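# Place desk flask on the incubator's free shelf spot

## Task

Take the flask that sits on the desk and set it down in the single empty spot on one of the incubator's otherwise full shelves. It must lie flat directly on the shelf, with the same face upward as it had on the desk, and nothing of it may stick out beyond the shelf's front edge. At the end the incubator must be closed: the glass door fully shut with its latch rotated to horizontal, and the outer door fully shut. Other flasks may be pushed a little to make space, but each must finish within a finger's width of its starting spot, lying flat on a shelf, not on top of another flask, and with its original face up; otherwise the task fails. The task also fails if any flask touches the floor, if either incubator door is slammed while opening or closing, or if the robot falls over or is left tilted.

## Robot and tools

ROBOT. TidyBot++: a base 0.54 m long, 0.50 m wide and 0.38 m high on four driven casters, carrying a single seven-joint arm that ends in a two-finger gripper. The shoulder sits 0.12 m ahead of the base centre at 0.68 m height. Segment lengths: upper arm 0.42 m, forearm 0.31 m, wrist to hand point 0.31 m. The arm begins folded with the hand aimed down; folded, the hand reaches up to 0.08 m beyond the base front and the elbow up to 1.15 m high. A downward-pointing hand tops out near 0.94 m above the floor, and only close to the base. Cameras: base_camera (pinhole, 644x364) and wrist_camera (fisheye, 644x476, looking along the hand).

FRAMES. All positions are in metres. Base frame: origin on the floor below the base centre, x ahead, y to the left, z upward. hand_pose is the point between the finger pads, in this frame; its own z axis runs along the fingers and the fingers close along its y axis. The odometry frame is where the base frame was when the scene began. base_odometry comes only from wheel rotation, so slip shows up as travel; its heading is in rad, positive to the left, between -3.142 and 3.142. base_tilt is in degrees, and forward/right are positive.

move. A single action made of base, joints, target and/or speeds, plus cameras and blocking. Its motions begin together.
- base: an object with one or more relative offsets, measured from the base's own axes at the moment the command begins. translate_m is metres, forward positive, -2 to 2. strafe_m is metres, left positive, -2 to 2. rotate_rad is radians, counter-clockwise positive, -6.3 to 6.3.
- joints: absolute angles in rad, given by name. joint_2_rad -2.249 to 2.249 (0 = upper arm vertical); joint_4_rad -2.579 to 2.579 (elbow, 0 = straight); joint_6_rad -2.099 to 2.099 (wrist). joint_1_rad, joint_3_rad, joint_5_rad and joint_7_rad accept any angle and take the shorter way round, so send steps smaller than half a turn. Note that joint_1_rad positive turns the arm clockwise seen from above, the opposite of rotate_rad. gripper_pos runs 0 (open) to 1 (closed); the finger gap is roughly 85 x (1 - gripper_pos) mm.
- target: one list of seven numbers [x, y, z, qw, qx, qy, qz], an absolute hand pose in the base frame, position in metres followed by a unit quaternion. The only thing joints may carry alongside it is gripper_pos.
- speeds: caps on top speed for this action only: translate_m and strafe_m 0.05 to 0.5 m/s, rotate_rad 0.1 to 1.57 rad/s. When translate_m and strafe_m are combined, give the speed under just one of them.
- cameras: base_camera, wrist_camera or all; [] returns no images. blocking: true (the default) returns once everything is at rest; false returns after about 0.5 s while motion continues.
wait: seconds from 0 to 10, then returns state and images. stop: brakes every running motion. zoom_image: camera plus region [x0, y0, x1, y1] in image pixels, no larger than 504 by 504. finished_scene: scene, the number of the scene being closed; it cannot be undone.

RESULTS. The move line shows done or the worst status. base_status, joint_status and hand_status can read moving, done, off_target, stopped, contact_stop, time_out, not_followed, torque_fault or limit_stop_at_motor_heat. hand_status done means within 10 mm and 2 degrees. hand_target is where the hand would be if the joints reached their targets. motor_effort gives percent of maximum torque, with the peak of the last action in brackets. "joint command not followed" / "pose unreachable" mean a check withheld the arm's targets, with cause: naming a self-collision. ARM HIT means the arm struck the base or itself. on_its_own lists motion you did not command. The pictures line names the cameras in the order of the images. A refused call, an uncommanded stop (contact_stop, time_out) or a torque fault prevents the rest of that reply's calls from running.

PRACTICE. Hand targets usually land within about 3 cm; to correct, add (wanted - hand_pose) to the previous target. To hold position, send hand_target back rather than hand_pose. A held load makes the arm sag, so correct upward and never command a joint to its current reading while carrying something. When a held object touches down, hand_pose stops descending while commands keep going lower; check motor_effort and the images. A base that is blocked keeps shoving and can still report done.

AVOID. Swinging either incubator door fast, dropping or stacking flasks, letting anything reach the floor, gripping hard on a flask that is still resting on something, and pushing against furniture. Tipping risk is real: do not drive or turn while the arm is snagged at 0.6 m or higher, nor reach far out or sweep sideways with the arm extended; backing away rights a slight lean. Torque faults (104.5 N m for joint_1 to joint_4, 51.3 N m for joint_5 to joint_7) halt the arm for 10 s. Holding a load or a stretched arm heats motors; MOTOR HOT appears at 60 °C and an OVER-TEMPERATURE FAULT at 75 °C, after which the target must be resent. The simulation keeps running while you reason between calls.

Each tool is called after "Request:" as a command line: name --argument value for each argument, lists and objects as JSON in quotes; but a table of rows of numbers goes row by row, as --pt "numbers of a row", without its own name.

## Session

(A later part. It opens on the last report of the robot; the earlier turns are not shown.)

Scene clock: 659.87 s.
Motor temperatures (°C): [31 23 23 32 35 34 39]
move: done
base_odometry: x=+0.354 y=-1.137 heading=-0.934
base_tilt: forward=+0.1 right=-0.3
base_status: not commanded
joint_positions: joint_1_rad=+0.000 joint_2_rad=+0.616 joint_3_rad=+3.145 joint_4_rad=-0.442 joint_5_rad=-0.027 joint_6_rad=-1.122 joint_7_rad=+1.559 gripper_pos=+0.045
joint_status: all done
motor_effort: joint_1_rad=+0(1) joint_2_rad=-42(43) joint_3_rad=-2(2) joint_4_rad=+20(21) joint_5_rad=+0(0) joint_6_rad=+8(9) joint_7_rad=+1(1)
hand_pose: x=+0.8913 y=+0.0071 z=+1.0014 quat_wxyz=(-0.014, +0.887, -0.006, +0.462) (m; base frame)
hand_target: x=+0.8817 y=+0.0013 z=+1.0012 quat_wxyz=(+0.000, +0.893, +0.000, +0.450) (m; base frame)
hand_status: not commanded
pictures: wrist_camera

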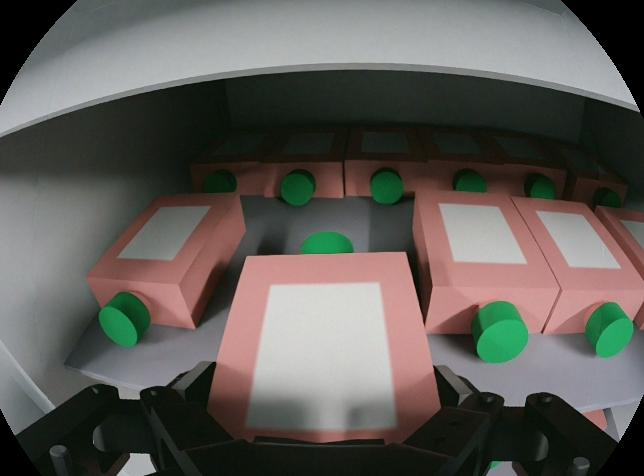

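Request:
move --joints '{"joint_2_rad": 0.622}' --cameras '[]'

Request:
move --joints '{"joint_2_rad": 0.632}' --cameras '["wrist_camera"]'

Request:
zoom_image --camera "wrist_camera" --region '[60, 150, 560, 450]'

Scene clock: 666.03 s.
Motor temperatures (°C): [31 23 23 32 35 34 39]
move: done
base_odometry: x=+0.354 y=-1.137 heading=-0.934
base_tilt: forward=+0.0 right=-0.3
base_status: not commanded
joint_positions: joint_1_rad=+0.000 joint_2_rad=+0.625 joint_3_rad=+3.145 joint_4_rad=-0.442 joint_5_rad=-0.027 joint_6_rad=-1.123 joint_7_rad=+1.559 gripper_pos=+0.045
joint_status: all done
motor_effort: joint_1_rad=+0(1) joint_2_rad=-42(43) joint_3_rad=-2(2) joint_4_rad=+20(21) joint_5_rad=+0(1) joint_6_rad=+8(8) joint_7_rad=+1(1)
hand_pose: x=+0.8941 y=+0.0071 z=+0.9944 quat_wxyz=(-0.014, +0.889, -0.006, +0.458) (m; base frame)
hand_target: x=+0.8849 y=+0.0013 z=+0.9936 quat_wxyz=(+0.000, +0.895, +0.000, +0.446) (m; base frame)
hand_status: not commanded
pictures: none
No camera images: "cameras" was empty.

Scene clock: 666.70 s.
Motor temperatures (°C): [31 23 23 32 35 34 39]
move: done
base_odometry: x=+0.354 y=-1.137 heading=-0.934
base_tilt: forward=+0.0 right=-0.3
base_status: not commanded
joint_positions: joint_1_rad=+0.000 joint_2_rad=+0.635 joint_3_rad=+3.145 joint_4_rad=-0.442 joint_5_rad=-0.027 joint_6_rad=-1.123 joint_7_rad=+1.559 gripper_pos=+0.045
joint_status: all done
motor_effort: joint_1_rad=+0(1) joint_2_rad=-42(43) joint_3_rad=-2(2) joint_4_rad=+20(21) joint_5_rad=+0(1) joint_6_rad=+8(8) joint_7_rad=+0(1)
hand_pose: x=+0.8971 y=+0.0071 z=+0.9868 quat_wxyz=(-0.014, +0.891, -0.006, +0.454) (m; base frame)
hand_target: x=+0.8880 y=+0.0013 z=+0.9859 quat_wxyz=(+0.000, +0.897, +0.000, +0.442) (m; base frame)
hand_status: not commanded
pictures: wrist_camera

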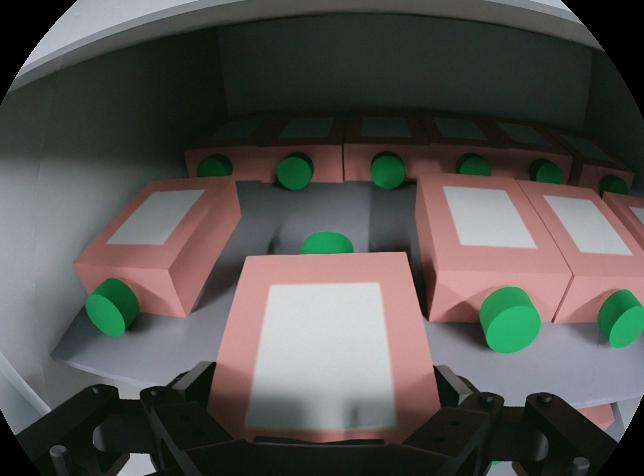

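Scaled by 1.008.

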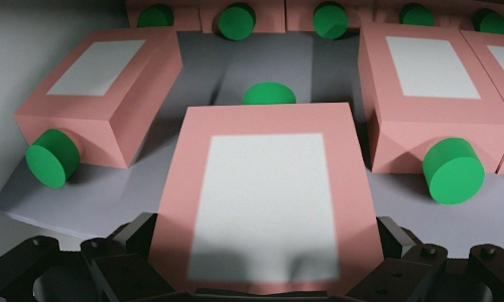

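Request:
move --joints '{"joint_2_rad": 0.644, "joint_6_rad": -1.135}' --cameras '[]'

Request:
move --joints '{"joint_2_rad": 0.652, "joint_6_rad": -1.127}' --cameras '["wrist_camera"]'

Request:
zoom_image --camera "wrist_camera" --region '[60, 150, 560, 450]'

Scene clock: 675.13 s.
Motor temperatures (°C): [31 23 23 32 35 34 39]
move: done
base_odometry: x=+0.354 y=-1.137 heading=-0.934
base_tilt: forward=+0.1 right=-0.3
base_status: not commanded
joint_positions: joint_1_rad=+0.000 joint_2_rad=+0.643 joint_3_rad=+3.145 joint_4_rad=-0.441 joint_5_rad=-0.027 joint_6_rad=-1.122 joint_7_rad=+1.559 gripper_pos=+0.045
joint_status: all done
motor_effort: joint_1_rad=+0(1) joint_2_rad=-41(44) joint_3_rad=-2(2) joint_4_rad=+19(20) joint_5_rad=+0(1) joint_6_rad=+7(9) joint_7_rad=+1(1)
hand_pose: x=+0.8998 y=+0.0071 z=+0.9809 quat_wxyz=(-0.014, +0.892, -0.006, +0.451) (m; base frame)
hand_target: x=+0.8982 y=+0.0013 z=+0.9853 quat_wxyz=(+0.000, +0.892, +0.000, +0.452) (m; base frame)
hand_status: not commanded
pictures: none
No camera images: "cameras" was empty.

Scene clock: 675.60 s.
Motor temperatures (°C): [31 23 23 32 35 34 39]
move: done
base_odometry: x=+0.354 y=-1.137 heading=-0.934
base_tilt: forward=+0.1 right=-0.3
base_status: not commanded
joint_positions: joint_1_rad=+0.000 joint_2_rad=+0.644 joint_3_rad=+3.145 joint_4_rad=-0.439 joint_5_rad=-0.027 joint_6_rad=-1.122 joint_7_rad=+1.559 gripper_pos=+0.045
joint_status: all done
motor_effort: joint_1_rad=-1(1) joint_2_rad=-41(42) joint_3_rad=-2(2) joint_4_rad=+19(19) joint_5_rad=-1(1) joint_6_rad=+7(8) joint_7_rad=+0(1)
hand_pose: x=+0.9001 y=+0.0071 z=+0.9809 quat_wxyz=(-0.014, +0.892, -0.006, +0.451) (m; base frame)
hand_target: x=+0.9021 y=+0.0013 z=+0.9811 quat_wxyz=(+0.000, +0.892, +0.000, +0.452) (m; base frame)
hand_status: not commanded
pictures: wrist_camera

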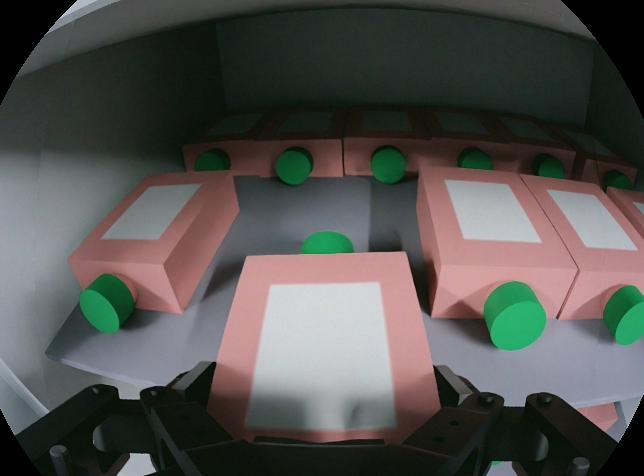

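Scaled by 1.008.

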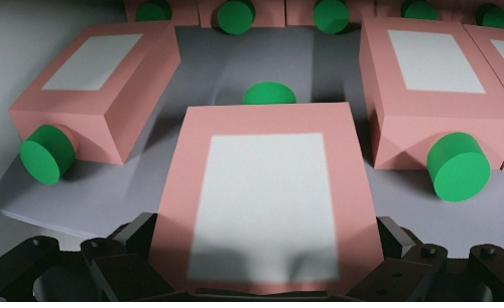

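Request:
move --joints '{"joint_2_rad": 0.666, "joint_6_rad": -1.082}' --cameras '["wrist_camera"]'

Scene clock: 681.63 s.
Motor temperatures (°C): [31 23 23 32 35 34 39]
move: done
base_odometry: x=+0.354 y=-1.137 heading=-0.934
base_tilt: forward=+0.1 right=-0.3
base_status: not commanded
joint_positions: joint_1_rad=+0.000 joint_2_rad=+0.654 joint_3_rad=+3.145 joint_4_rad=-0.438 joint_5_rad=-0.027 joint_6_rad=-1.099 joint_7_rad=+1.559 gripper_pos=+0.045
joint_status: all done
motor_effort: joint_1_rad=+0(1) joint_2_rad=-40(42) joint_3_rad=-2(2) joint_4_rad=+19(19) joint_5_rad=+0(0) joint_6_rad=+7(8) joint_7_rad=+0(1)
hand_pose: x=+0.9073 y=+0.0070 z=+0.9797 quat_wxyz=(-0.014, +0.889, -0.006, +0.457) (m; base frame)
hand_target: x=+0.9144 y=+0.0013 z=+0.9814 quat_wxyz=(+0.000, +0.885, +0.000, +0.466) (m; base frame)
hand_status: not commanded
pictures: wrist_camera

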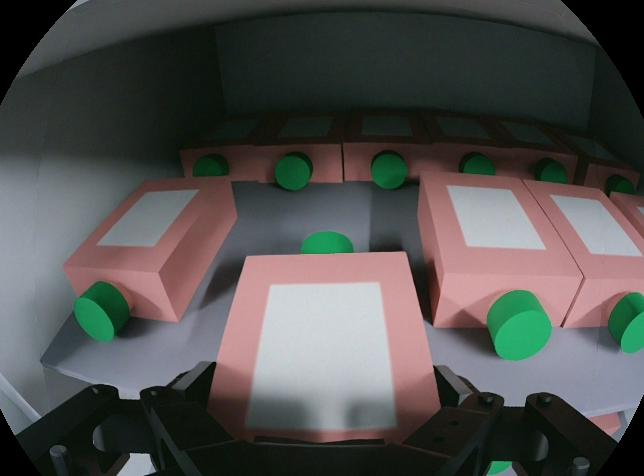

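Request:
move --joints '{"joint_2_rad": 0.676, "joint_6_rad": -1.06}' --cameras '["wrist_camera"]'

Request:
zoom_image --camera "wrist_camera" --region '[60, 150, 560, 450]'

Scene clock: 686.70 s.
Motor temperatures (°C): [31 23 23 32 35 34 39]
move: done
base_odometry: x=+0.354 y=-1.137 heading=-0.934
base_tilt: forward=+0.1 right=-0.4
base_status: not commanded
joint_positions: joint_1_rad=+0.000 joint_2_rad=+0.659 joint_3_rad=+3.145 joint_4_rad=-0.437 joint_5_rad=-0.027 joint_6_rad=-1.087 joint_7_rad=+1.559 gripper_pos=+0.045
joint_status: all done
motor_effort: joint_1_rad=-1(1) joint_2_rad=-40(41) joint_3_rad=-2(2) joint_4_rad=+18(19) joint_5_rad=+0(1) joint_6_rad=+7(8) joint_7_rad=+0(1)
hand_pose: x=+0.9111 y=+0.0069 z=+0.9791 quat_wxyz=(-0.014, +0.887, -0.006, +0.461) (m; base frame)
hand_target: x=+0.9212 y=+0.0013 z=+0.9791 quat_wxyz=(+0.000, +0.882, +0.000, +0.471) (m; base frame)
hand_status: not commanded
pictures: wrist_camera

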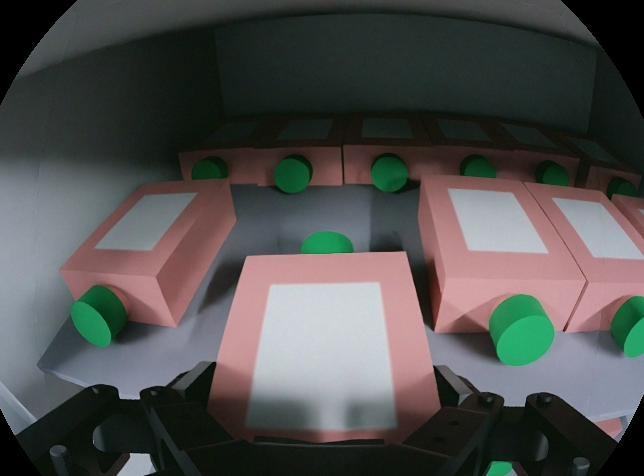

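Scaled by 1.008.

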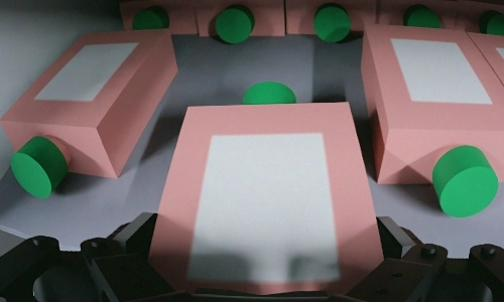

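Request:
move --joints '{"joint_2_rad": 0.664, "gripper_pos": 0.0}' --cameras '["wrist_camera"]'

Request:
zoom_image --camera "wrist_camera" --region '[60, 150, 560, 450]'

Scene clock: 699.63 s.
Motor temperatures (°C): [31 23 23 32 35 34 39]
move: done
base_odometry: x=+0.354 y=-1.137 heading=-0.934
base_tilt: forward=+0.1 right=-0.4
base_status: not commanded
joint_positions: joint_1_rad=+0.000 joint_2_rad=+0.663 joint_3_rad=+3.145 joint_4_rad=-0.437 joint_5_rad=-0.027 joint_6_rad=-1.087 joint_7_rad=+1.559 gripper_pos=+0.000
joint_status: all done
motor_effort: joint_1_rad=+0(1) joint_2_rad=-42(43) joint_3_rad=-1(2) joint_4_rad=+19(20) joint_5_rad=+0(1) joint_6_rad=+8(8) joint_7_rad=+1(1)
hand_pose: x=+0.9121 y=+0.0069 z=+0.9765 quat_wxyz=(-0.014, +0.888, -0.006, +0.459) (m; base frame)
hand_target: x=+0.9176 y=+0.0013 z=+0.9887 quat_wxyz=(+0.000, +0.879, +0.000, +0.476) (m; base frame)
hand_status: not commanded
pictures: wrist_camera

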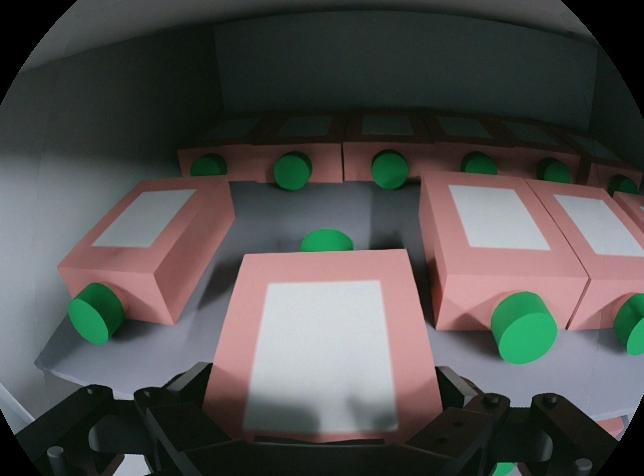

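Scaled by 1.008.

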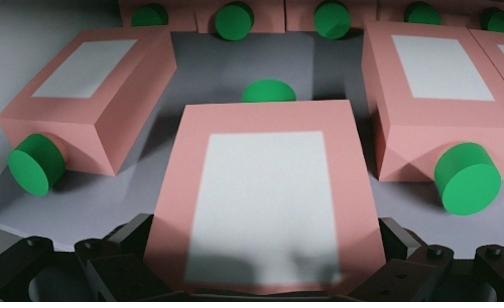

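Request:
move --base '{"translate_m": -0.04}' --speeds '{"translate_m": 0.05}' --cameras '["wrist_camera"]'

Scene clock: 704.07 s.
Motor temperatures (°C): [31 23 23 32 35 34 39]
move: done
base_odometry: x=+0.330 y=-1.104 heading=-0.934
base_tilt: forward=+0.1 right=-0.3
base_status: done
joint_positions: joint_1_rad=+0.000 joint_2_rad=+0.666 joint_3_rad=+3.145 joint_4_rad=-0.437 joint_5_rad=-0.027 joint_6_rad=-1.087 joint_7_rad=+1.559 gripper_pos=+0.000
joint_status: not commanded
motor_effort: joint_1_rad=+0(2) joint_2_rad=-42(44) joint_3_rad=-2(2) joint_4_rad=+19(20) joint_5_rad=+0(1) joint_6_rad=+7(8) joint_7_rad=+1(1)
hand_pose: x=+0.9130 y=+0.0069 z=+0.9740 quat_wxyz=(-0.014, +0.889, -0.006, +0.458) (m; base frame)
hand_target: x=+0.9176 y=+0.0013 z=+0.9887 quat_wxyz=(+0.000, +0.879, +0.000, +0.476) (m; base frame)
hand_status: not commanded
pictures: wrist_camera

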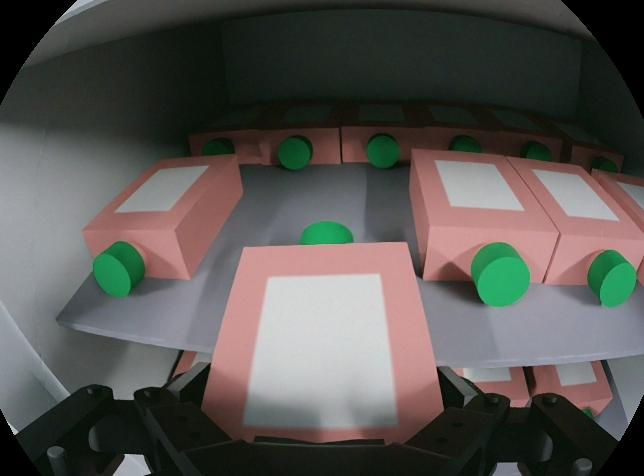

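Request:
zoom_image --camera "wrist_camera" --region '[170, 330, 330, 450]'

Request:
zoom_image --camera "wrist_camera" --region '[330, 330, 490, 450]'

Scaled by 3.150.

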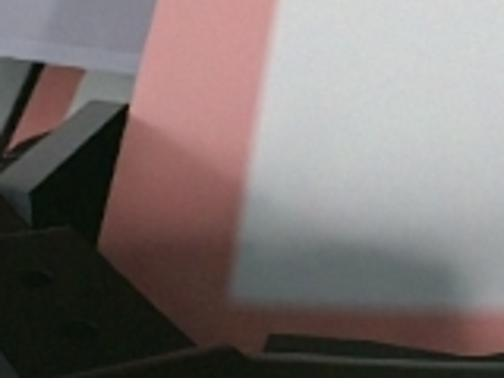

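Scaled by 3.150.

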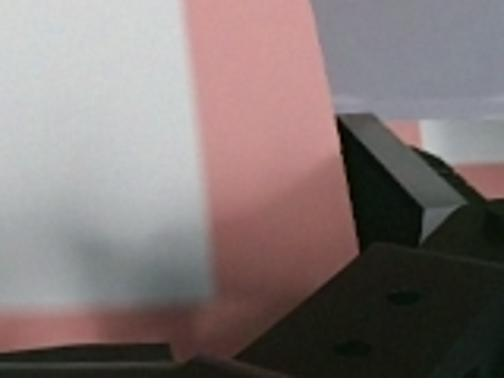

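Request:
move --base '{"translate_m": 0.036}' --speeds '{"translate_m": 0.05}' --cameras '[]'

Request:
move --joints '{"joint_2_rad": 0.656}' --cameras '["wrist_camera"]'

Scene clock: 744.17 s.
Motor temperatures (°C): [31 24 23 32 35 34 39]
move: done
base_odometry: x=+0.351 y=-1.133 heading=-0.934
base_tilt: forward=+0.1 right=-0.4
base_status: done
joint_positions: joint_1_rad=+0.000 joint_2_rad=+0.666 joint_3_rad=+3.145 joint_4_rad=-0.435 joint_5_rad=-0.027 joint_6_rad=-1.087 joint_7_rad=+1.559 gripper_pos=+0.000
joint_status: not commanded
motor_effort: joint_1_rad=+0(3) joint_2_rad=-41(44) joint_3_rad=-2(3) joint_4_rad=+18(20) joint_5_rad=+0(1) joint_6_rad=+7(8) joint_7_rad=+0(1)
hand_pose: x=+0.9132 y=+0.0069 z=+0.9748 quat_wxyz=(-0.014, +0.888, -0.006, +0.459) (m; base frame)
hand_target: x=+0.9176 y=+0.0013 z=+0.9887 quat_wxyz=(+0.000, +0.879, +0.000, +0.476) (m; base frame)
hand_status: not commanded
pictures: none
No camera images: "cameras" was empty.

Scene clock: 744.63 s.
Motor temperatures (°C): [31 24 23 32 35 34 39]
move: done
base_odometry: x=+0.351 y=-1.133 heading=-0.934
base_tilt: forward=+0.1 right=-0.3
base_status: not commanded
joint_positions: joint_1_rad=+0.000 joint_2_rad=+0.666 joint_3_rad=+3.145 joint_4_rad=-0.435 joint_5_rad=-0.027 joint_6_rad=-1.087 joint_7_rad=+1.559 gripper_pos=+0.000
joint_status: all done
motor_effort: joint_1_rad=-1(1) joint_2_rad=-42(42) joint_3_rad=-1(2) joint_4_rad=+19(19) joint_5_rad=+0(0) joint_6_rad=+7(7) joint_7_rad=+0(0)
hand_pose: x=+0.9131 y=+0.0069 z=+0.9748 quat_wxyz=(-0.014, +0.888, -0.006, +0.459) (m; base frame)
hand_target: x=+0.9151 y=+0.0013 z=+0.9951 quat_wxyz=(+0.000, +0.877, +0.000, +0.480) (m; base frame)
hand_status: not commanded
pictures: wrist_camera

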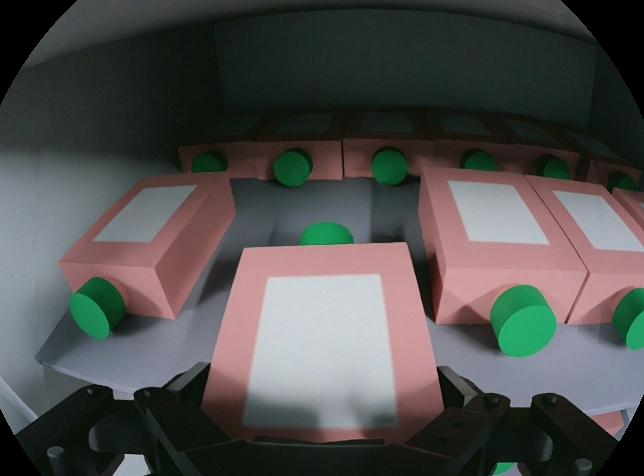

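Request:
move --joints '{"joint_2_rad": 0.64}' --cameras '["wrist_camera"]'

Scene clock: 747.40 s.
Motor temperatures (°C): [31 24 23 32 35 34 39]
move: done
base_odometry: x=+0.351 y=-1.133 heading=-0.934
base_tilt: forward=+0.1 right=-0.3
base_status: not commanded
joint_positions: joint_1_rad=+0.000 joint_2_rad=+0.664 joint_3_rad=+3.145 joint_4_rad=-0.435 joint_5_rad=-0.027 joint_6_rad=-1.087 joint_7_rad=+1.559 gripper_pos=+0.000
joint_status: all done
motor_effort: joint_1_rad=-1(1) joint_2_rad=-43(44) joint_3_rad=-2(2) joint_4_rad=+19(20) joint_5_rad=+0(1) joint_6_rad=+7(8) joint_7_rad=+1(1)
hand_pose: x=+0.9125 y=+0.0069 z=+0.9767 quat_wxyz=(-0.014, +0.888, -0.006, +0.460) (m; base frame)
hand_target: x=+0.9100 y=+0.0013 z=+1.0078 quat_wxyz=(+0.000, +0.874, +0.000, +0.487) (m; base frame)
hand_status: not commanded
pictures: wrist_camera

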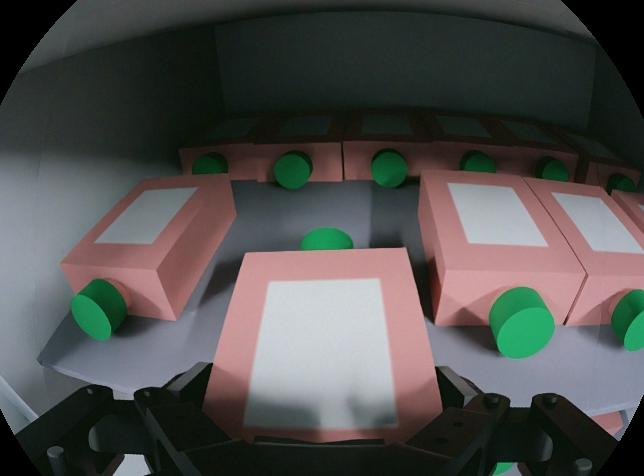

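Request:
move --base '{"translate_m": -0.03}' --speeds '{"translate_m": 0.05}' --cameras '["wrist_camera"]'

Scene clock: 753.40 s.
Motor temperatures (°C): [31 24 23 32 35 34 39]
move: done
base_odometry: x=+0.333 y=-1.109 heading=-0.934
base_tilt: forward=+0.0 right=-0.3
base_status: done
joint_positions: joint_1_rad=+0.000 joint_2_rad=+0.660 joint_3_rad=+3.145 joint_4_rad=-0.435 joint_5_rad=-0.027 joint_6_rad=-1.087 joint_7_rad=+1.559 gripper_pos=+0.000
joint_status: not commanded
motor_effort: joint_1_rad=+0(2) joint_2_rad=-42(47) joint_3_rad=-1(3) joint_4_rad=+20(20) joint_5_rad=+0(1) joint_6_rad=+7(8) joint_7_rad=+1(1)
hand_pose: x=+0.9113 y=+0.0069 z=+0.9799 quat_wxyz=(-0.014, +0.887, -0.006, +0.462) (m; base frame)
hand_target: x=+0.9100 y=+0.0013 z=+1.0078 quat_wxyz=(+0.000, +0.874, +0.000, +0.487) (m; base frame)
hand_status: not commanded
pictures: wrist_camera

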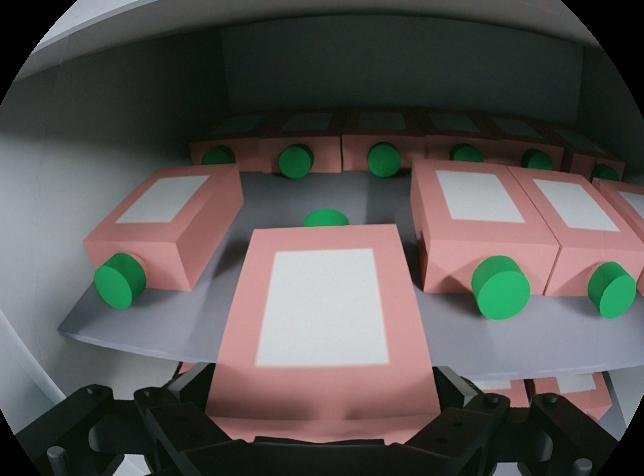

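Request:
move --base '{"translate_m": -0.07}' --speeds '{"translate_m": 0.06}' --cameras '["wrist_camera"]'

Request:
zoom_image --camera "wrist_camera" --region '[100, 100, 560, 440]'

Scene clock: 759.90 s.
Motor temperatures (°C): [31 24 23 32 35 34 39]
move: done
base_odometry: x=+0.292 y=-1.053 heading=-0.934
base_tilt: forward=+0.1 right=-0.3
base_status: done
joint_positions: joint_1_rad=+0.000 joint_2_rad=+0.657 joint_3_rad=+3.145 joint_4_rad=-0.435 joint_5_rad=-0.027 joint_6_rad=-1.087 joint_7_rad=+1.559 gripper_pos=+0.000
joint_status: not commanded
motor_effort: joint_1_rad=+0(2) joint_2_rad=-41(46) joint_3_rad=-2(2) joint_4_rad=+19(20) joint_5_rad=+0(1) joint_6_rad=+7(8) joint_7_rad=+1(1)
hand_pose: x=+0.9103 y=+0.0069 z=+0.9824 quat_wxyz=(-0.014, +0.886, -0.006, +0.463) (m; base frame)
hand_target: x=+0.9100 y=+0.0013 z=+1.0078 quat_wxyz=(+0.000, +0.874, +0.000, +0.487) (m; base frame)
hand_status: not commanded
pictures: wrist_camera

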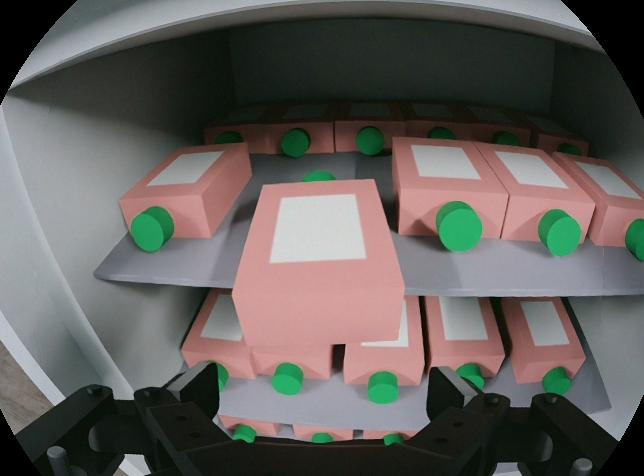

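Scaled by 1.096.

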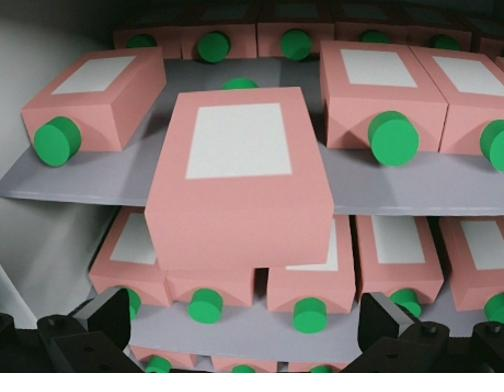

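Request:
move --joints '{"gripper_pos": 1.0, "joint_2_rad": 0.63}'

Scene clock: 800.83 s.
Motor temperatures (°C): [31 24 23 32 35 34 39]
move: done
base_odometry: x=+0.292 y=-1.053 heading=-0.934
base_tilt: forward=+0.1 right=-0.3
base_status: not commanded
joint_positions: joint_1_rad=+0.000 joint_2_rad=+0.654 joint_3_rad=+3.145 joint_4_rad=-0.435 joint_5_rad=-0.027 joint_6_rad=-1.087 joint_7_rad=+1.559 gripper_pos=+0.999
joint_status: all done
motor_effort: joint_1_rad=-1(1) joint_2_rad=-42(43) joint_3_rad=-2(2) joint_4_rad=+20(20) joint_5_rad=+0(1) joint_6_rad=+8(8) joint_7_rad=+0(1)
hand_pose: x=+0.9094 y=+0.0069 z=+0.9846 quat_wxyz=(-0.014, +0.886, -0.006, +0.464) (m; base frame)
hand_target: x=+0.9067 y=+0.0013 z=+1.0157 quat_wxyz=(+0.000, +0.871, +0.000, +0.491) (m; base frame)
hand_status: not commanded
pictures: base_camera, wrist_camera

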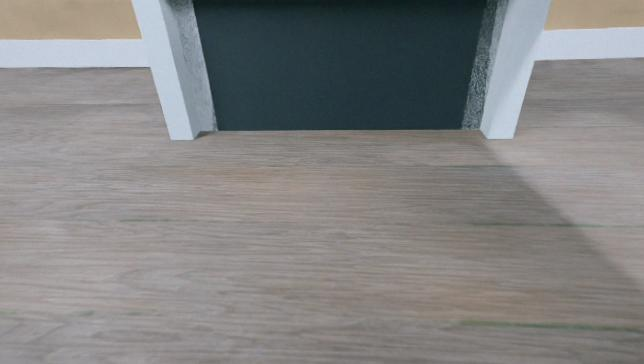

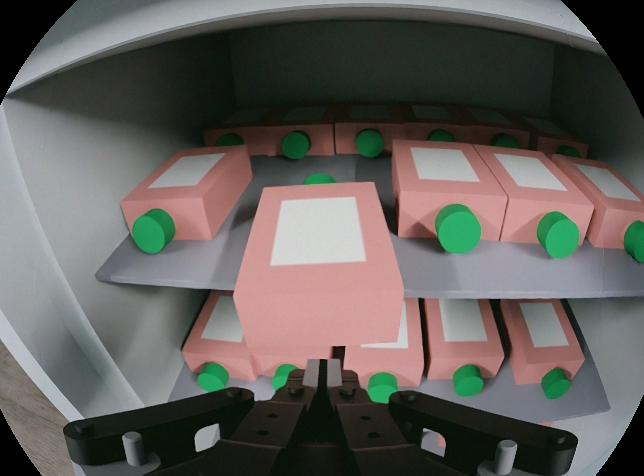

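Request:
move --joints '{"joint_4_rad": -0.41}' --cameras '[]'

Request:
move --base '{"translate_m": 0.06}' --speeds '{"translate_m": 0.05}'

Scene clock: 811.20 s.
Motor temperatures (°C): [31 24 23 31 35 34 39]
move: done
base_odometry: x=+0.292 y=-1.053 heading=-0.934
base_tilt: forward=+0.0 right=-0.3
base_status: not commanded
joint_positions: joint_1_rad=+0.000 joint_2_rad=+0.652 joint_3_rad=+3.145 joint_4_rad=-0.424 joint_5_rad=-0.027 joint_6_rad=-1.087 joint_7_rad=+1.559 gripper_pos=+0.999
joint_status: all done
motor_effort: joint_1_rad=-1(1) joint_2_rad=-42(44) joint_3_rad=-2(2) joint_4_rad=+19(20) joint_5_rad=-1(1) joint_6_rad=+8(8) joint_7_rad=+0(1)
hand_pose: x=+0.9092 y=+0.0069 z=+0.9918 quat_wxyz=(-0.014, +0.883, -0.006, +0.470) (m; base frame)
hand_target: x=+0.9067 y=+0.0013 z=+1.0238 quat_wxyz=(+0.000, +0.867, +0.000, +0.498) (m; base frame)
hand_status: not commanded
pictures: none
No camera images: "cameras" was empty.

Scene clock: 812.87 s.
Motor temperatures (°C): [31 24 23 31 35 34 39]
move: done
base_odometry: x=+0.327 y=-1.101 heading=-0.934
base_tilt: forward=+0.1 right=-0.4
base_status: done
joint_positions: joint_1_rad=+0.000 joint_2_rad=+0.649 joint_3_rad=+3.145 joint_4_rad=-0.424 joint_5_rad=-0.027 joint_6_rad=-1.087 joint_7_rad=+1.559 gripper_pos=+0.999
joint_status: not commanded
motor_effort: joint_1_rad=+1(2) joint_2_rad=-42(44) joint_3_rad=-1(2) joint_4_rad=+19(20) joint_5_rad=+0(1) joint_6_rad=+8(8) joint_7_rad=+1(1)
hand_pose: x=+0.9083 y=+0.0069 z=+0.9944 quat_wxyz=(-0.014, +0.882, -0.006, +0.471) (m; base frame)
hand_target: x=+0.9067 y=+0.0013 z=+1.0238 quat_wxyz=(+0.000, +0.867, +0.000, +0.498) (m; base frame)
hand_status: not commanded
pictures: base_camera, wrist_camera

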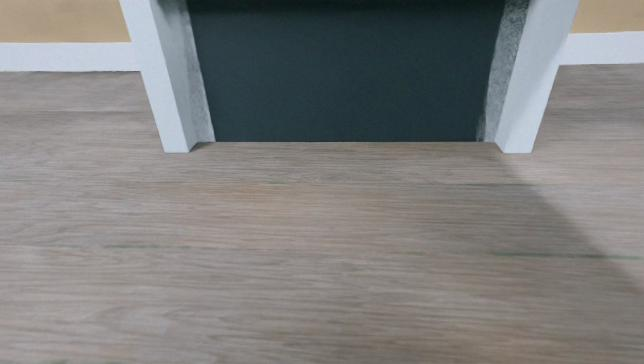

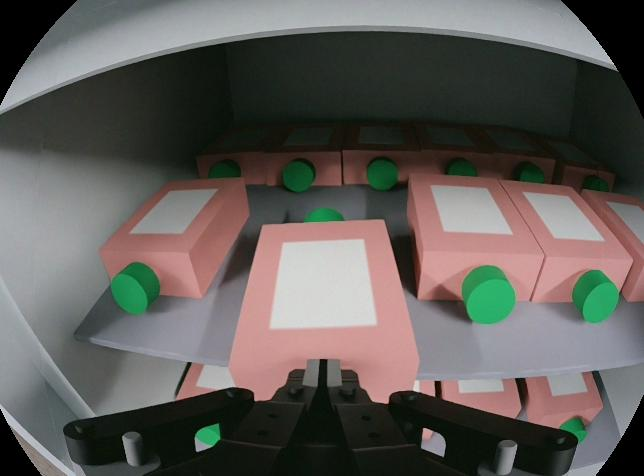

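Request:
move --base '{"translate_m": 0.035}' --speeds '{"translate_m": 0.05}'

Scene clock: 819.10 s.
Motor temperatures (°C): [31 24 23 31 35 34 39]
move: done
base_odometry: x=+0.348 y=-1.129 heading=-0.933
base_tilt: forward=+0.1 right=-0.3
base_status: done
joint_positions: joint_1_rad=+0.000 joint_2_rad=+0.646 joint_3_rad=+3.145 joint_4_rad=-0.423 joint_5_rad=-0.027 joint_6_rad=-1.087 joint_7_rad=+1.559 gripper_pos=+0.999
joint_status: not commanded
motor_effort: joint_1_rad=+0(2) joint_2_rad=-42(44) joint_3_rad=-2(2) joint_4_rad=+19(20) joint_5_rad=+0(1) joint_6_rad=+8(8) joint_7_rad=+1(1)
hand_pose: x=+0.9075 y=+0.0069 z=+0.9964 quat_wxyz=(-0.014, +0.881, -0.006, +0.472) (m; base frame)
hand_target: x=+0.9067 y=+0.0013 z=+1.0238 quat_wxyz=(+0.000, +0.867, +0.000, +0.498) (m; base frame)
hand_status: not commanded
pictures: base_camera, wrist_camera

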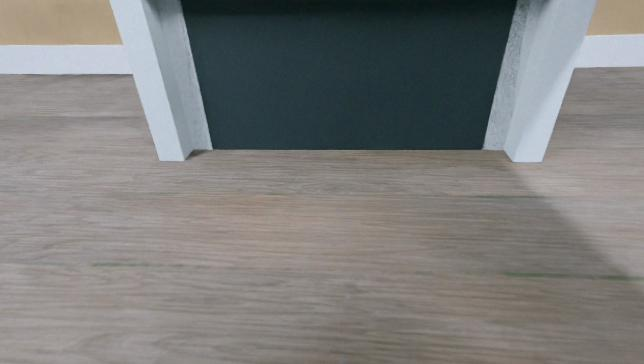

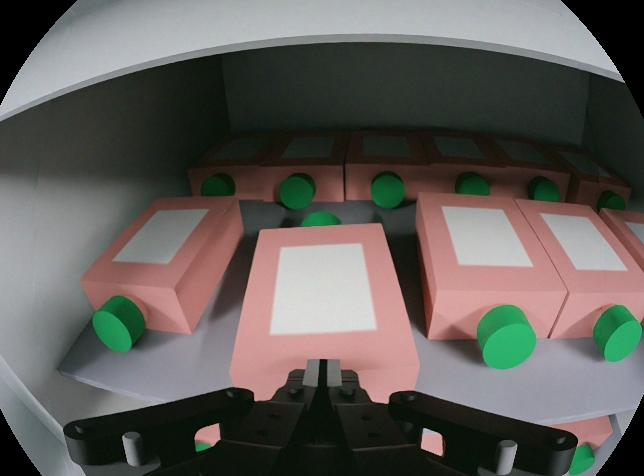

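Request:
move --base '{"translate_m": 0.016}' --speeds '{"translate_m": 0.05}'

Scene clock: 828.30 s.
Motor temperatures (°C): [31 24 23 31 35 34 39]
move: time_out
base_odometry: x=+0.356 y=-1.140 heading=-0.933
base_tilt: forward=+0.1 right=-0.3
base_status: translate_m time_out (by the wheels' count: +0.013 of +0.016)
joint_positions: joint_1_rad=+0.000 joint_2_rad=+0.646 joint_3_rad=+3.145 joint_4_rad=-0.422 joint_5_rad=-0.027 joint_6_rad=-1.087 joint_7_rad=+1.559 gripper_pos=+0.999
joint_status: not commanded
motor_effort: joint_1_rad=+0(2) joint_2_rad=-42(46) joint_3_rad=-2(2) joint_4_rad=+19(21) joint_5_rad=+0(1) joint_6_rad=+8(8) joint_7_rad=+1(1)
hand_pose: x=+0.9074 y=+0.0070 z=+0.9977 quat_wxyz=(-0.014, +0.881, -0.006, +0.474) (m; base frame)
hand_target: x=+0.9067 y=+0.0013 z=+1.0238 quat_wxyz=(+0.000, +0.867, +0.000, +0.498) (m; base frame)
hand_status: not commanded
pictures: base_camera, wrist_camera

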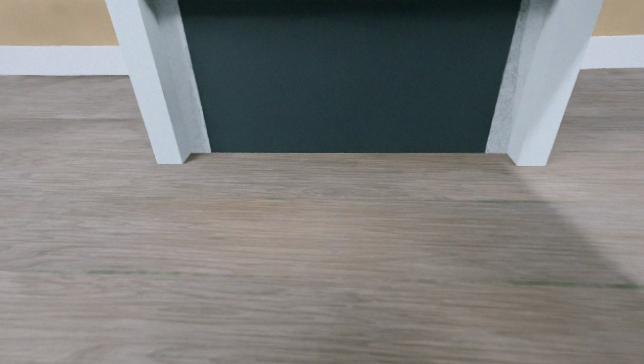

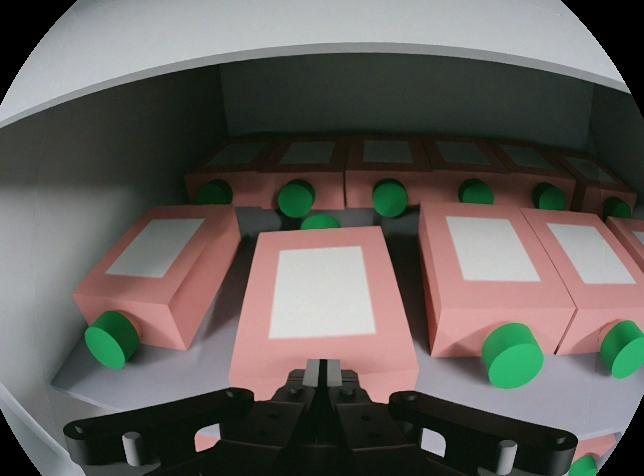

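Request:
move --joints '{"joint_2_rad": 0.68, "joint_4_rad": -0.345, "joint_6_rad": -1.08}'

Scene clock: 837.27 s.
Motor temperatures (°C): [31 24 23 31 35 34 39]
move: done
base_odometry: x=+0.356 y=-1.140 heading=-0.933
base_tilt: forward=+0.1 right=-0.3
base_status: not commanded
joint_positions: joint_1_rad=+0.000 joint_2_rad=+0.677 joint_3_rad=+3.145 joint_4_rad=-0.360 joint_5_rad=-0.027 joint_6_rad=-1.087 joint_7_rad=+1.559 gripper_pos=+0.999
joint_status: all done
motor_effort: joint_1_rad=-1(1) joint_2_rad=-42(43) joint_3_rad=-1(2) joint_4_rad=+19(20) joint_5_rad=+0(1) joint_6_rad=+7(8) joint_7_rad=+1(1)
hand_pose: x=+0.9181 y=+0.0070 z=+1.0067 quat_wxyz=(-0.015, +0.873, -0.006, +0.487) (m; base frame)
hand_target: x=+0.9202 y=+0.0013 z=+1.0137 quat_wxyz=(+0.000, +0.869, +0.000, +0.495) (m; base frame)
hand_status: not commanded
pictures: base_camera, wrist_camera

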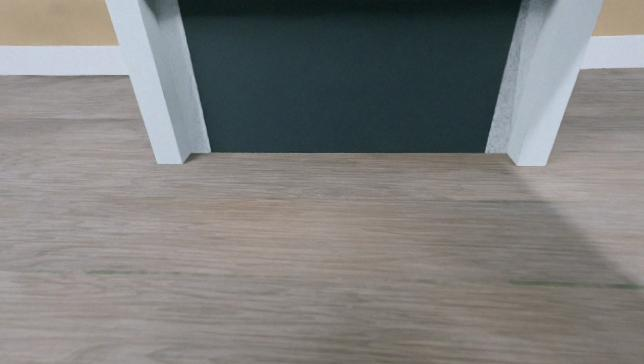

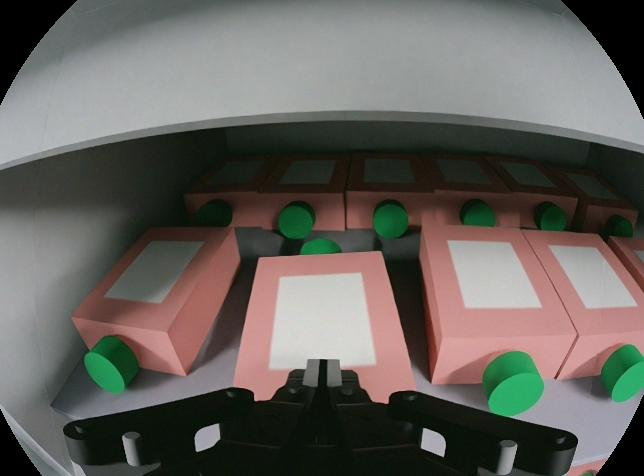

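Request:
move --base '{"translate_m": -0.22}' --speeds '{"translate_m": 0.15}'

Request:
move --joints '{"joint_2_rad": 0.0, "joint_4_rad": -1.8, "joint_6_rad": -0.35}'

Request:
zoom_image --camera "wrist_camera" --region '[140, 60, 560, 380]'

Scene clock: 846.33 s.
Motor temperatures (°C): [31 24 23 31 35 34 39]
move: done
base_odometry: x=+0.225 y=-0.963 heading=-0.933
base_tilt: forward=+0.1 right=-0.3
base_status: done
joint_positions: joint_1_rad=+0.001 joint_2_rad=+0.685 joint_3_rad=+3.145 joint_4_rad=-0.358 joint_5_rad=-0.027 joint_6_rad=-1.086 joint_7_rad=+1.559 gripper_pos=+0.999
joint_status: not commanded
motor_effort: joint_1_rad=-1(2) joint_2_rad=-43(45) joint_3_rad=-2(2) joint_4_rad=+19(20) joint_5_rad=+0(1) joint_6_rad=+8(8) joint_7_rad=+0(1)
hand_pose: x=+0.9208 y=+0.0069 z=+1.0012 quat_wxyz=(-0.014, +0.874, -0.006, +0.485) (m; base frame)
hand_target: x=+0.9202 y=+0.0013 z=+1.0137 quat_wxyz=(+0.000, +0.869, +0.000, +0.495) (m; base frame)
hand_status: not commanded
pictures: base_camera, wrist_camera

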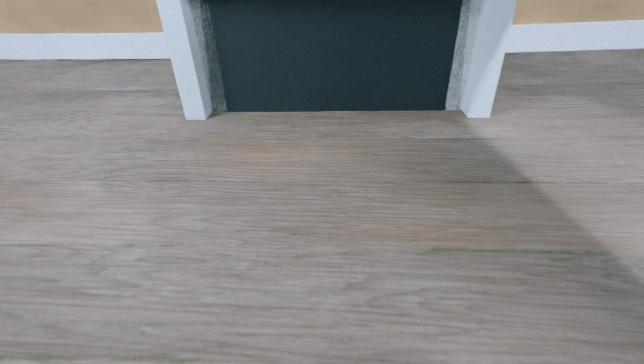

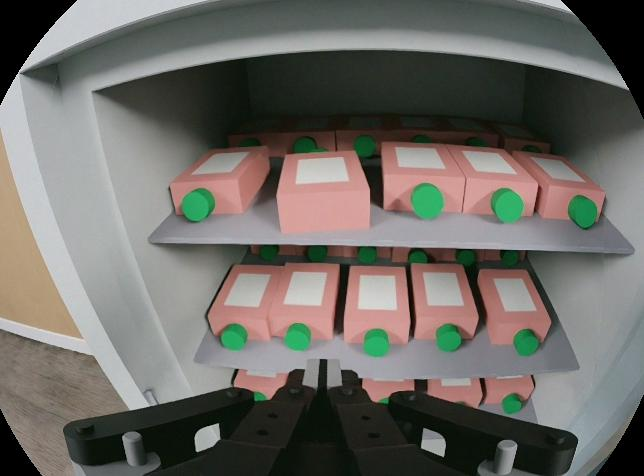

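Scene clock: 849.03 s.
Motor temperatures (°C): [31 24 23 31 35 34 39]
move: done
base_odometry: x=+0.225 y=-0.963 heading=-0.933
base_tilt: forward=+0.0 right=-0.3
base_status: not commanded
joint_positions: joint_1_rad=+0.001 joint_2_rad=+0.022 joint_3_rad=+3.145 joint_4_rad=-1.788 joint_5_rad=-0.027 joint_6_rad=-0.403 joint_7_rad=+1.559 gripper_pos=+0.999
joint_status: all done
motor_effort: joint_1_rad=-1(1) joint_2_rad=-21(43) joint_3_rad=-1(2) joint_4_rad=+21(22) joint_5_rad=+0(1) joint_6_rad=+7(8) joint_7_rad=+0(1)
hand_pose: x=+0.6831 y=+0.0024 z=+0.8418 quat_wxyz=(-0.012, +0.894, -0.016, +0.448) (m; base frame)
hand_target: x=+0.6857 y=+0.0013 z=+0.8608 quat_wxyz=(+0.000, +0.880, +0.000, +0.476) (m; base frame)
hand_status: not commanded
pictures: base_camera, wrist_camera

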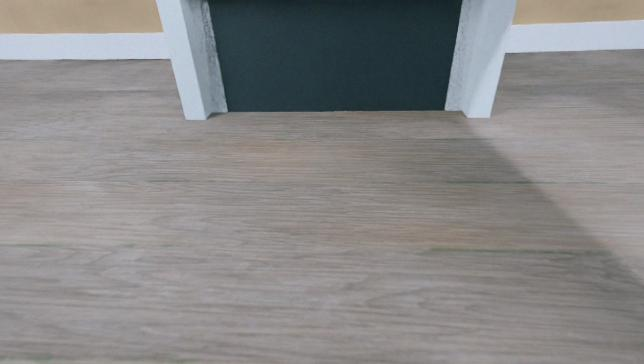

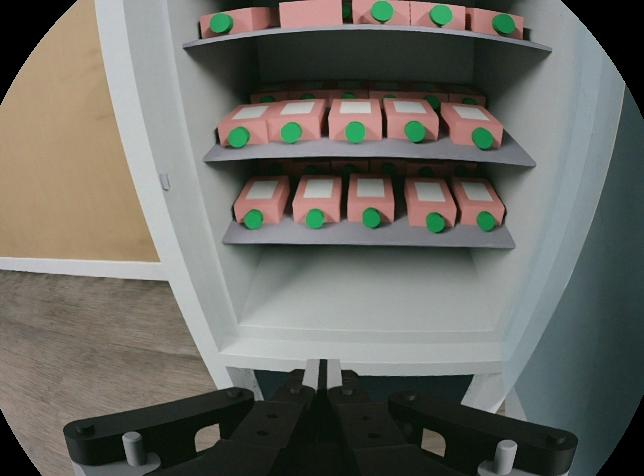

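Scaled by 1.200.

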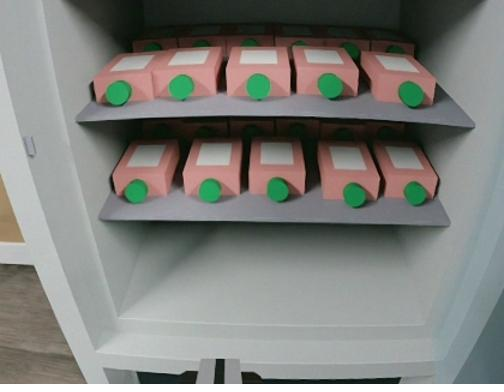

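Request:
move --base '{"translate_m": -0.45}' --speeds '{"translate_m": 0.3}' --joints '{"joint_2_rad": -0.342, "joint_4_rad": -2.45, "joint_6_rad": 0.4}'

Request:
move --joints '{"joint_1_rad": 0.5}'

Scene clock: 857.10 s.
Motor temperatures (°C): [31 24 23 31 35 34 39]
move: done
base_odometry: x=-0.042 y=-0.601 heading=-0.933
base_tilt: forward=+0.0 right=-0.3
base_status: done
joint_positions: joint_1_rad=+0.001 joint_2_rad=-0.335 joint_3_rad=+3.145 joint_4_rad=-2.440 joint_5_rad=-0.027 joint_6_rad=+0.349 joint_7_rad=+1.559 gripper_pos=+0.999
joint_status: all done
motor_effort: joint_1_rad=+0(1) joint_2_rad=-7(25) joint_3_rad=-1(2) joint_4_rad=+20(22) joint_5_rad=+1(1) joint_6_rad=+9(10) joint_7_rad=+0(1)
hand_pose: x=+0.5572 y=-0.0033 z=+0.8615 quat_wxyz=(-0.007, +0.769, -0.019, +0.638) (m; base frame)
hand_target: x=+0.5563 y=+0.0013 z=+0.8748 quat_wxyz=(+0.000, +0.754, +0.000, +0.657) (m; base frame)
hand_status: not commanded
pictures: base_camera, wrist_camera

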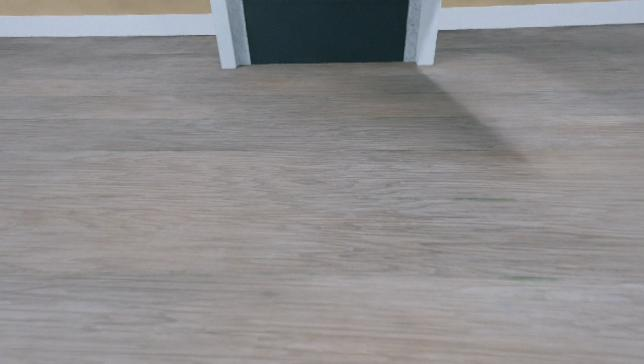

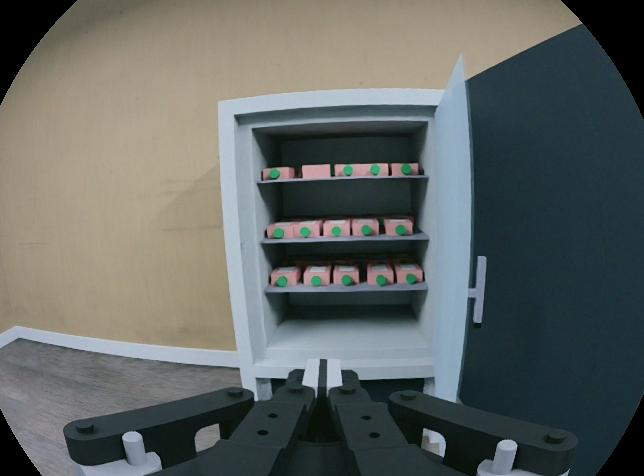

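Scene clock: 858.80 s.
Motor temperatures (°C): [31 24 23 31 35 34 39]
move: done
base_odometry: x=-0.042 y=-0.601 heading=-0.933
base_tilt: forward=+0.0 right=-0.3
base_status: not commanded
joint_positions: joint_1_rad=+0.485 joint_2_rad=-0.335 joint_3_rad=+3.145 joint_4_rad=-2.440 joint_5_rad=-0.027 joint_6_rad=+0.350 joint_7_rad=+1.559 gripper_pos=+0.999
joint_status: all done
motor_effort: joint_1_rad=+0(2) joint_2_rad=-7(8) joint_3_rad=+0(2) joint_4_rad=+20(21) joint_5_rad=+0(1) joint_6_rad=+9(9) joint_7_rad=+0(1)
hand_pose: x=+0.5052 y=-0.2072 z=+0.8620 quat_wxyz=(+0.146, +0.742, -0.203, +0.622) (m; base frame)
hand_target: x=+0.5035 y=-0.2085 z=+0.8748 quat_wxyz=(+0.162, +0.730, -0.187, +0.637) (m; base frame)
hand_status: not commanded
pictures: base_camera, wrist_camera

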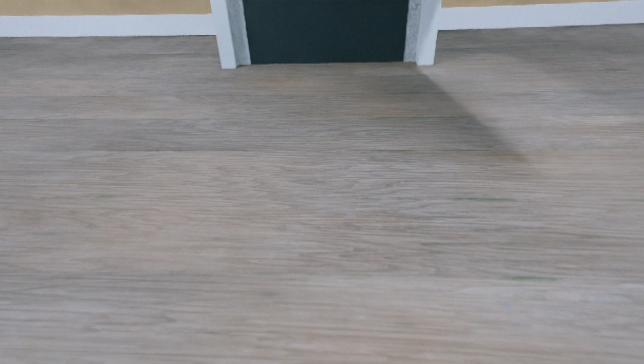

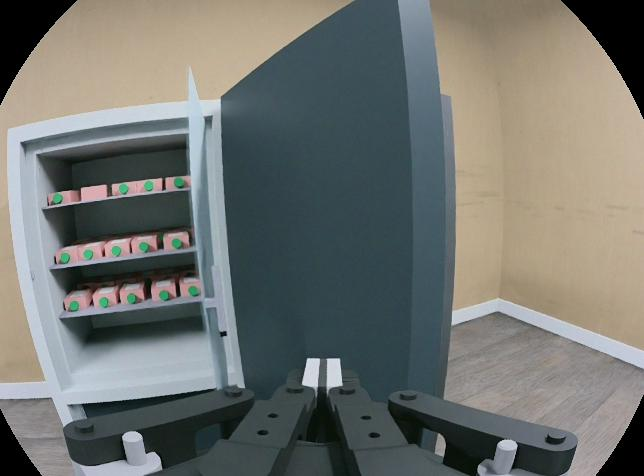

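Request:
move --base '{"strafe_m": -0.36}' --speeds '{"strafe_m": 0.3}' --joints '{"joint_1_rad": 0.0, "joint_2_rad": -0.065, "joint_4_rad": -1.96, "joint_6_rad": 0.375}'

Scene clock: 914.77 s.
Motor temperatures (°C): [31 23 23 31 35 34 39]
move: done
base_odometry: x=-0.332 y=-0.815 heading=-0.933
base_tilt: forward=+0.1 right=-0.3
base_status: done
joint_positions: joint_1_rad=+0.013 joint_2_rad=-0.075 joint_3_rad=+3.145 joint_4_rad=-1.978 joint_5_rad=-0.027 joint_6_rad=+0.351 joint_7_rad=+1.559 gripper_pos=+0.999
joint_status: all done
motor_effort: joint_1_rad=+0(2) joint_2_rad=-18(19) joint_3_rad=-1(3) joint_4_rad=+21(22) joint_5_rad=+1(1) joint_6_rad=+9(10) joint_7_rad=+0(1)
hand_pose: x=+0.6960 y=-0.0111 z=+1.0043 quat_wxyz=(-0.004, +0.700, -0.022, +0.713) (m; base frame)
hand_target: x=+0.7005 y=+0.0014 z=+1.0173 quat_wxyz=(+0.000, +0.689, +0.000, +0.725) (m; base frame)
hand_status: not commanded
pictures: base_camera, wrist_camera

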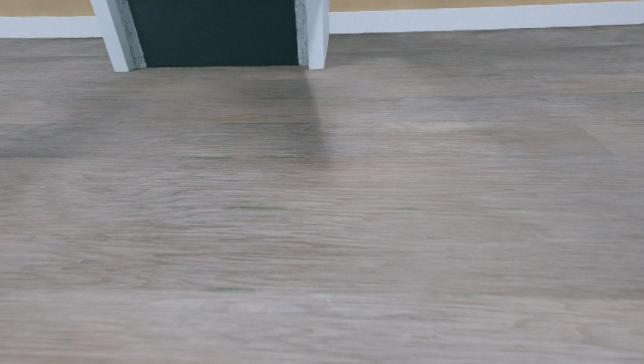

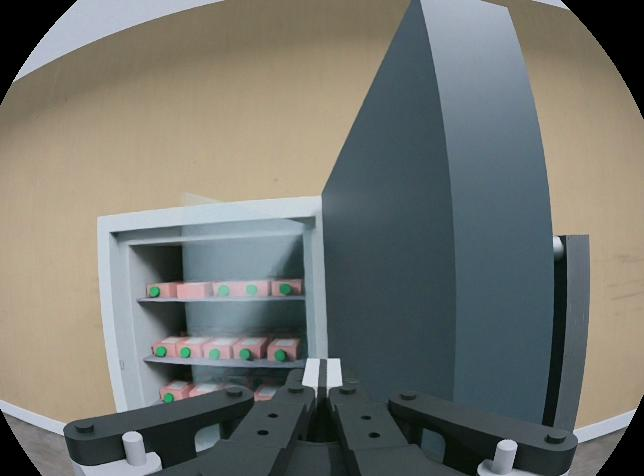

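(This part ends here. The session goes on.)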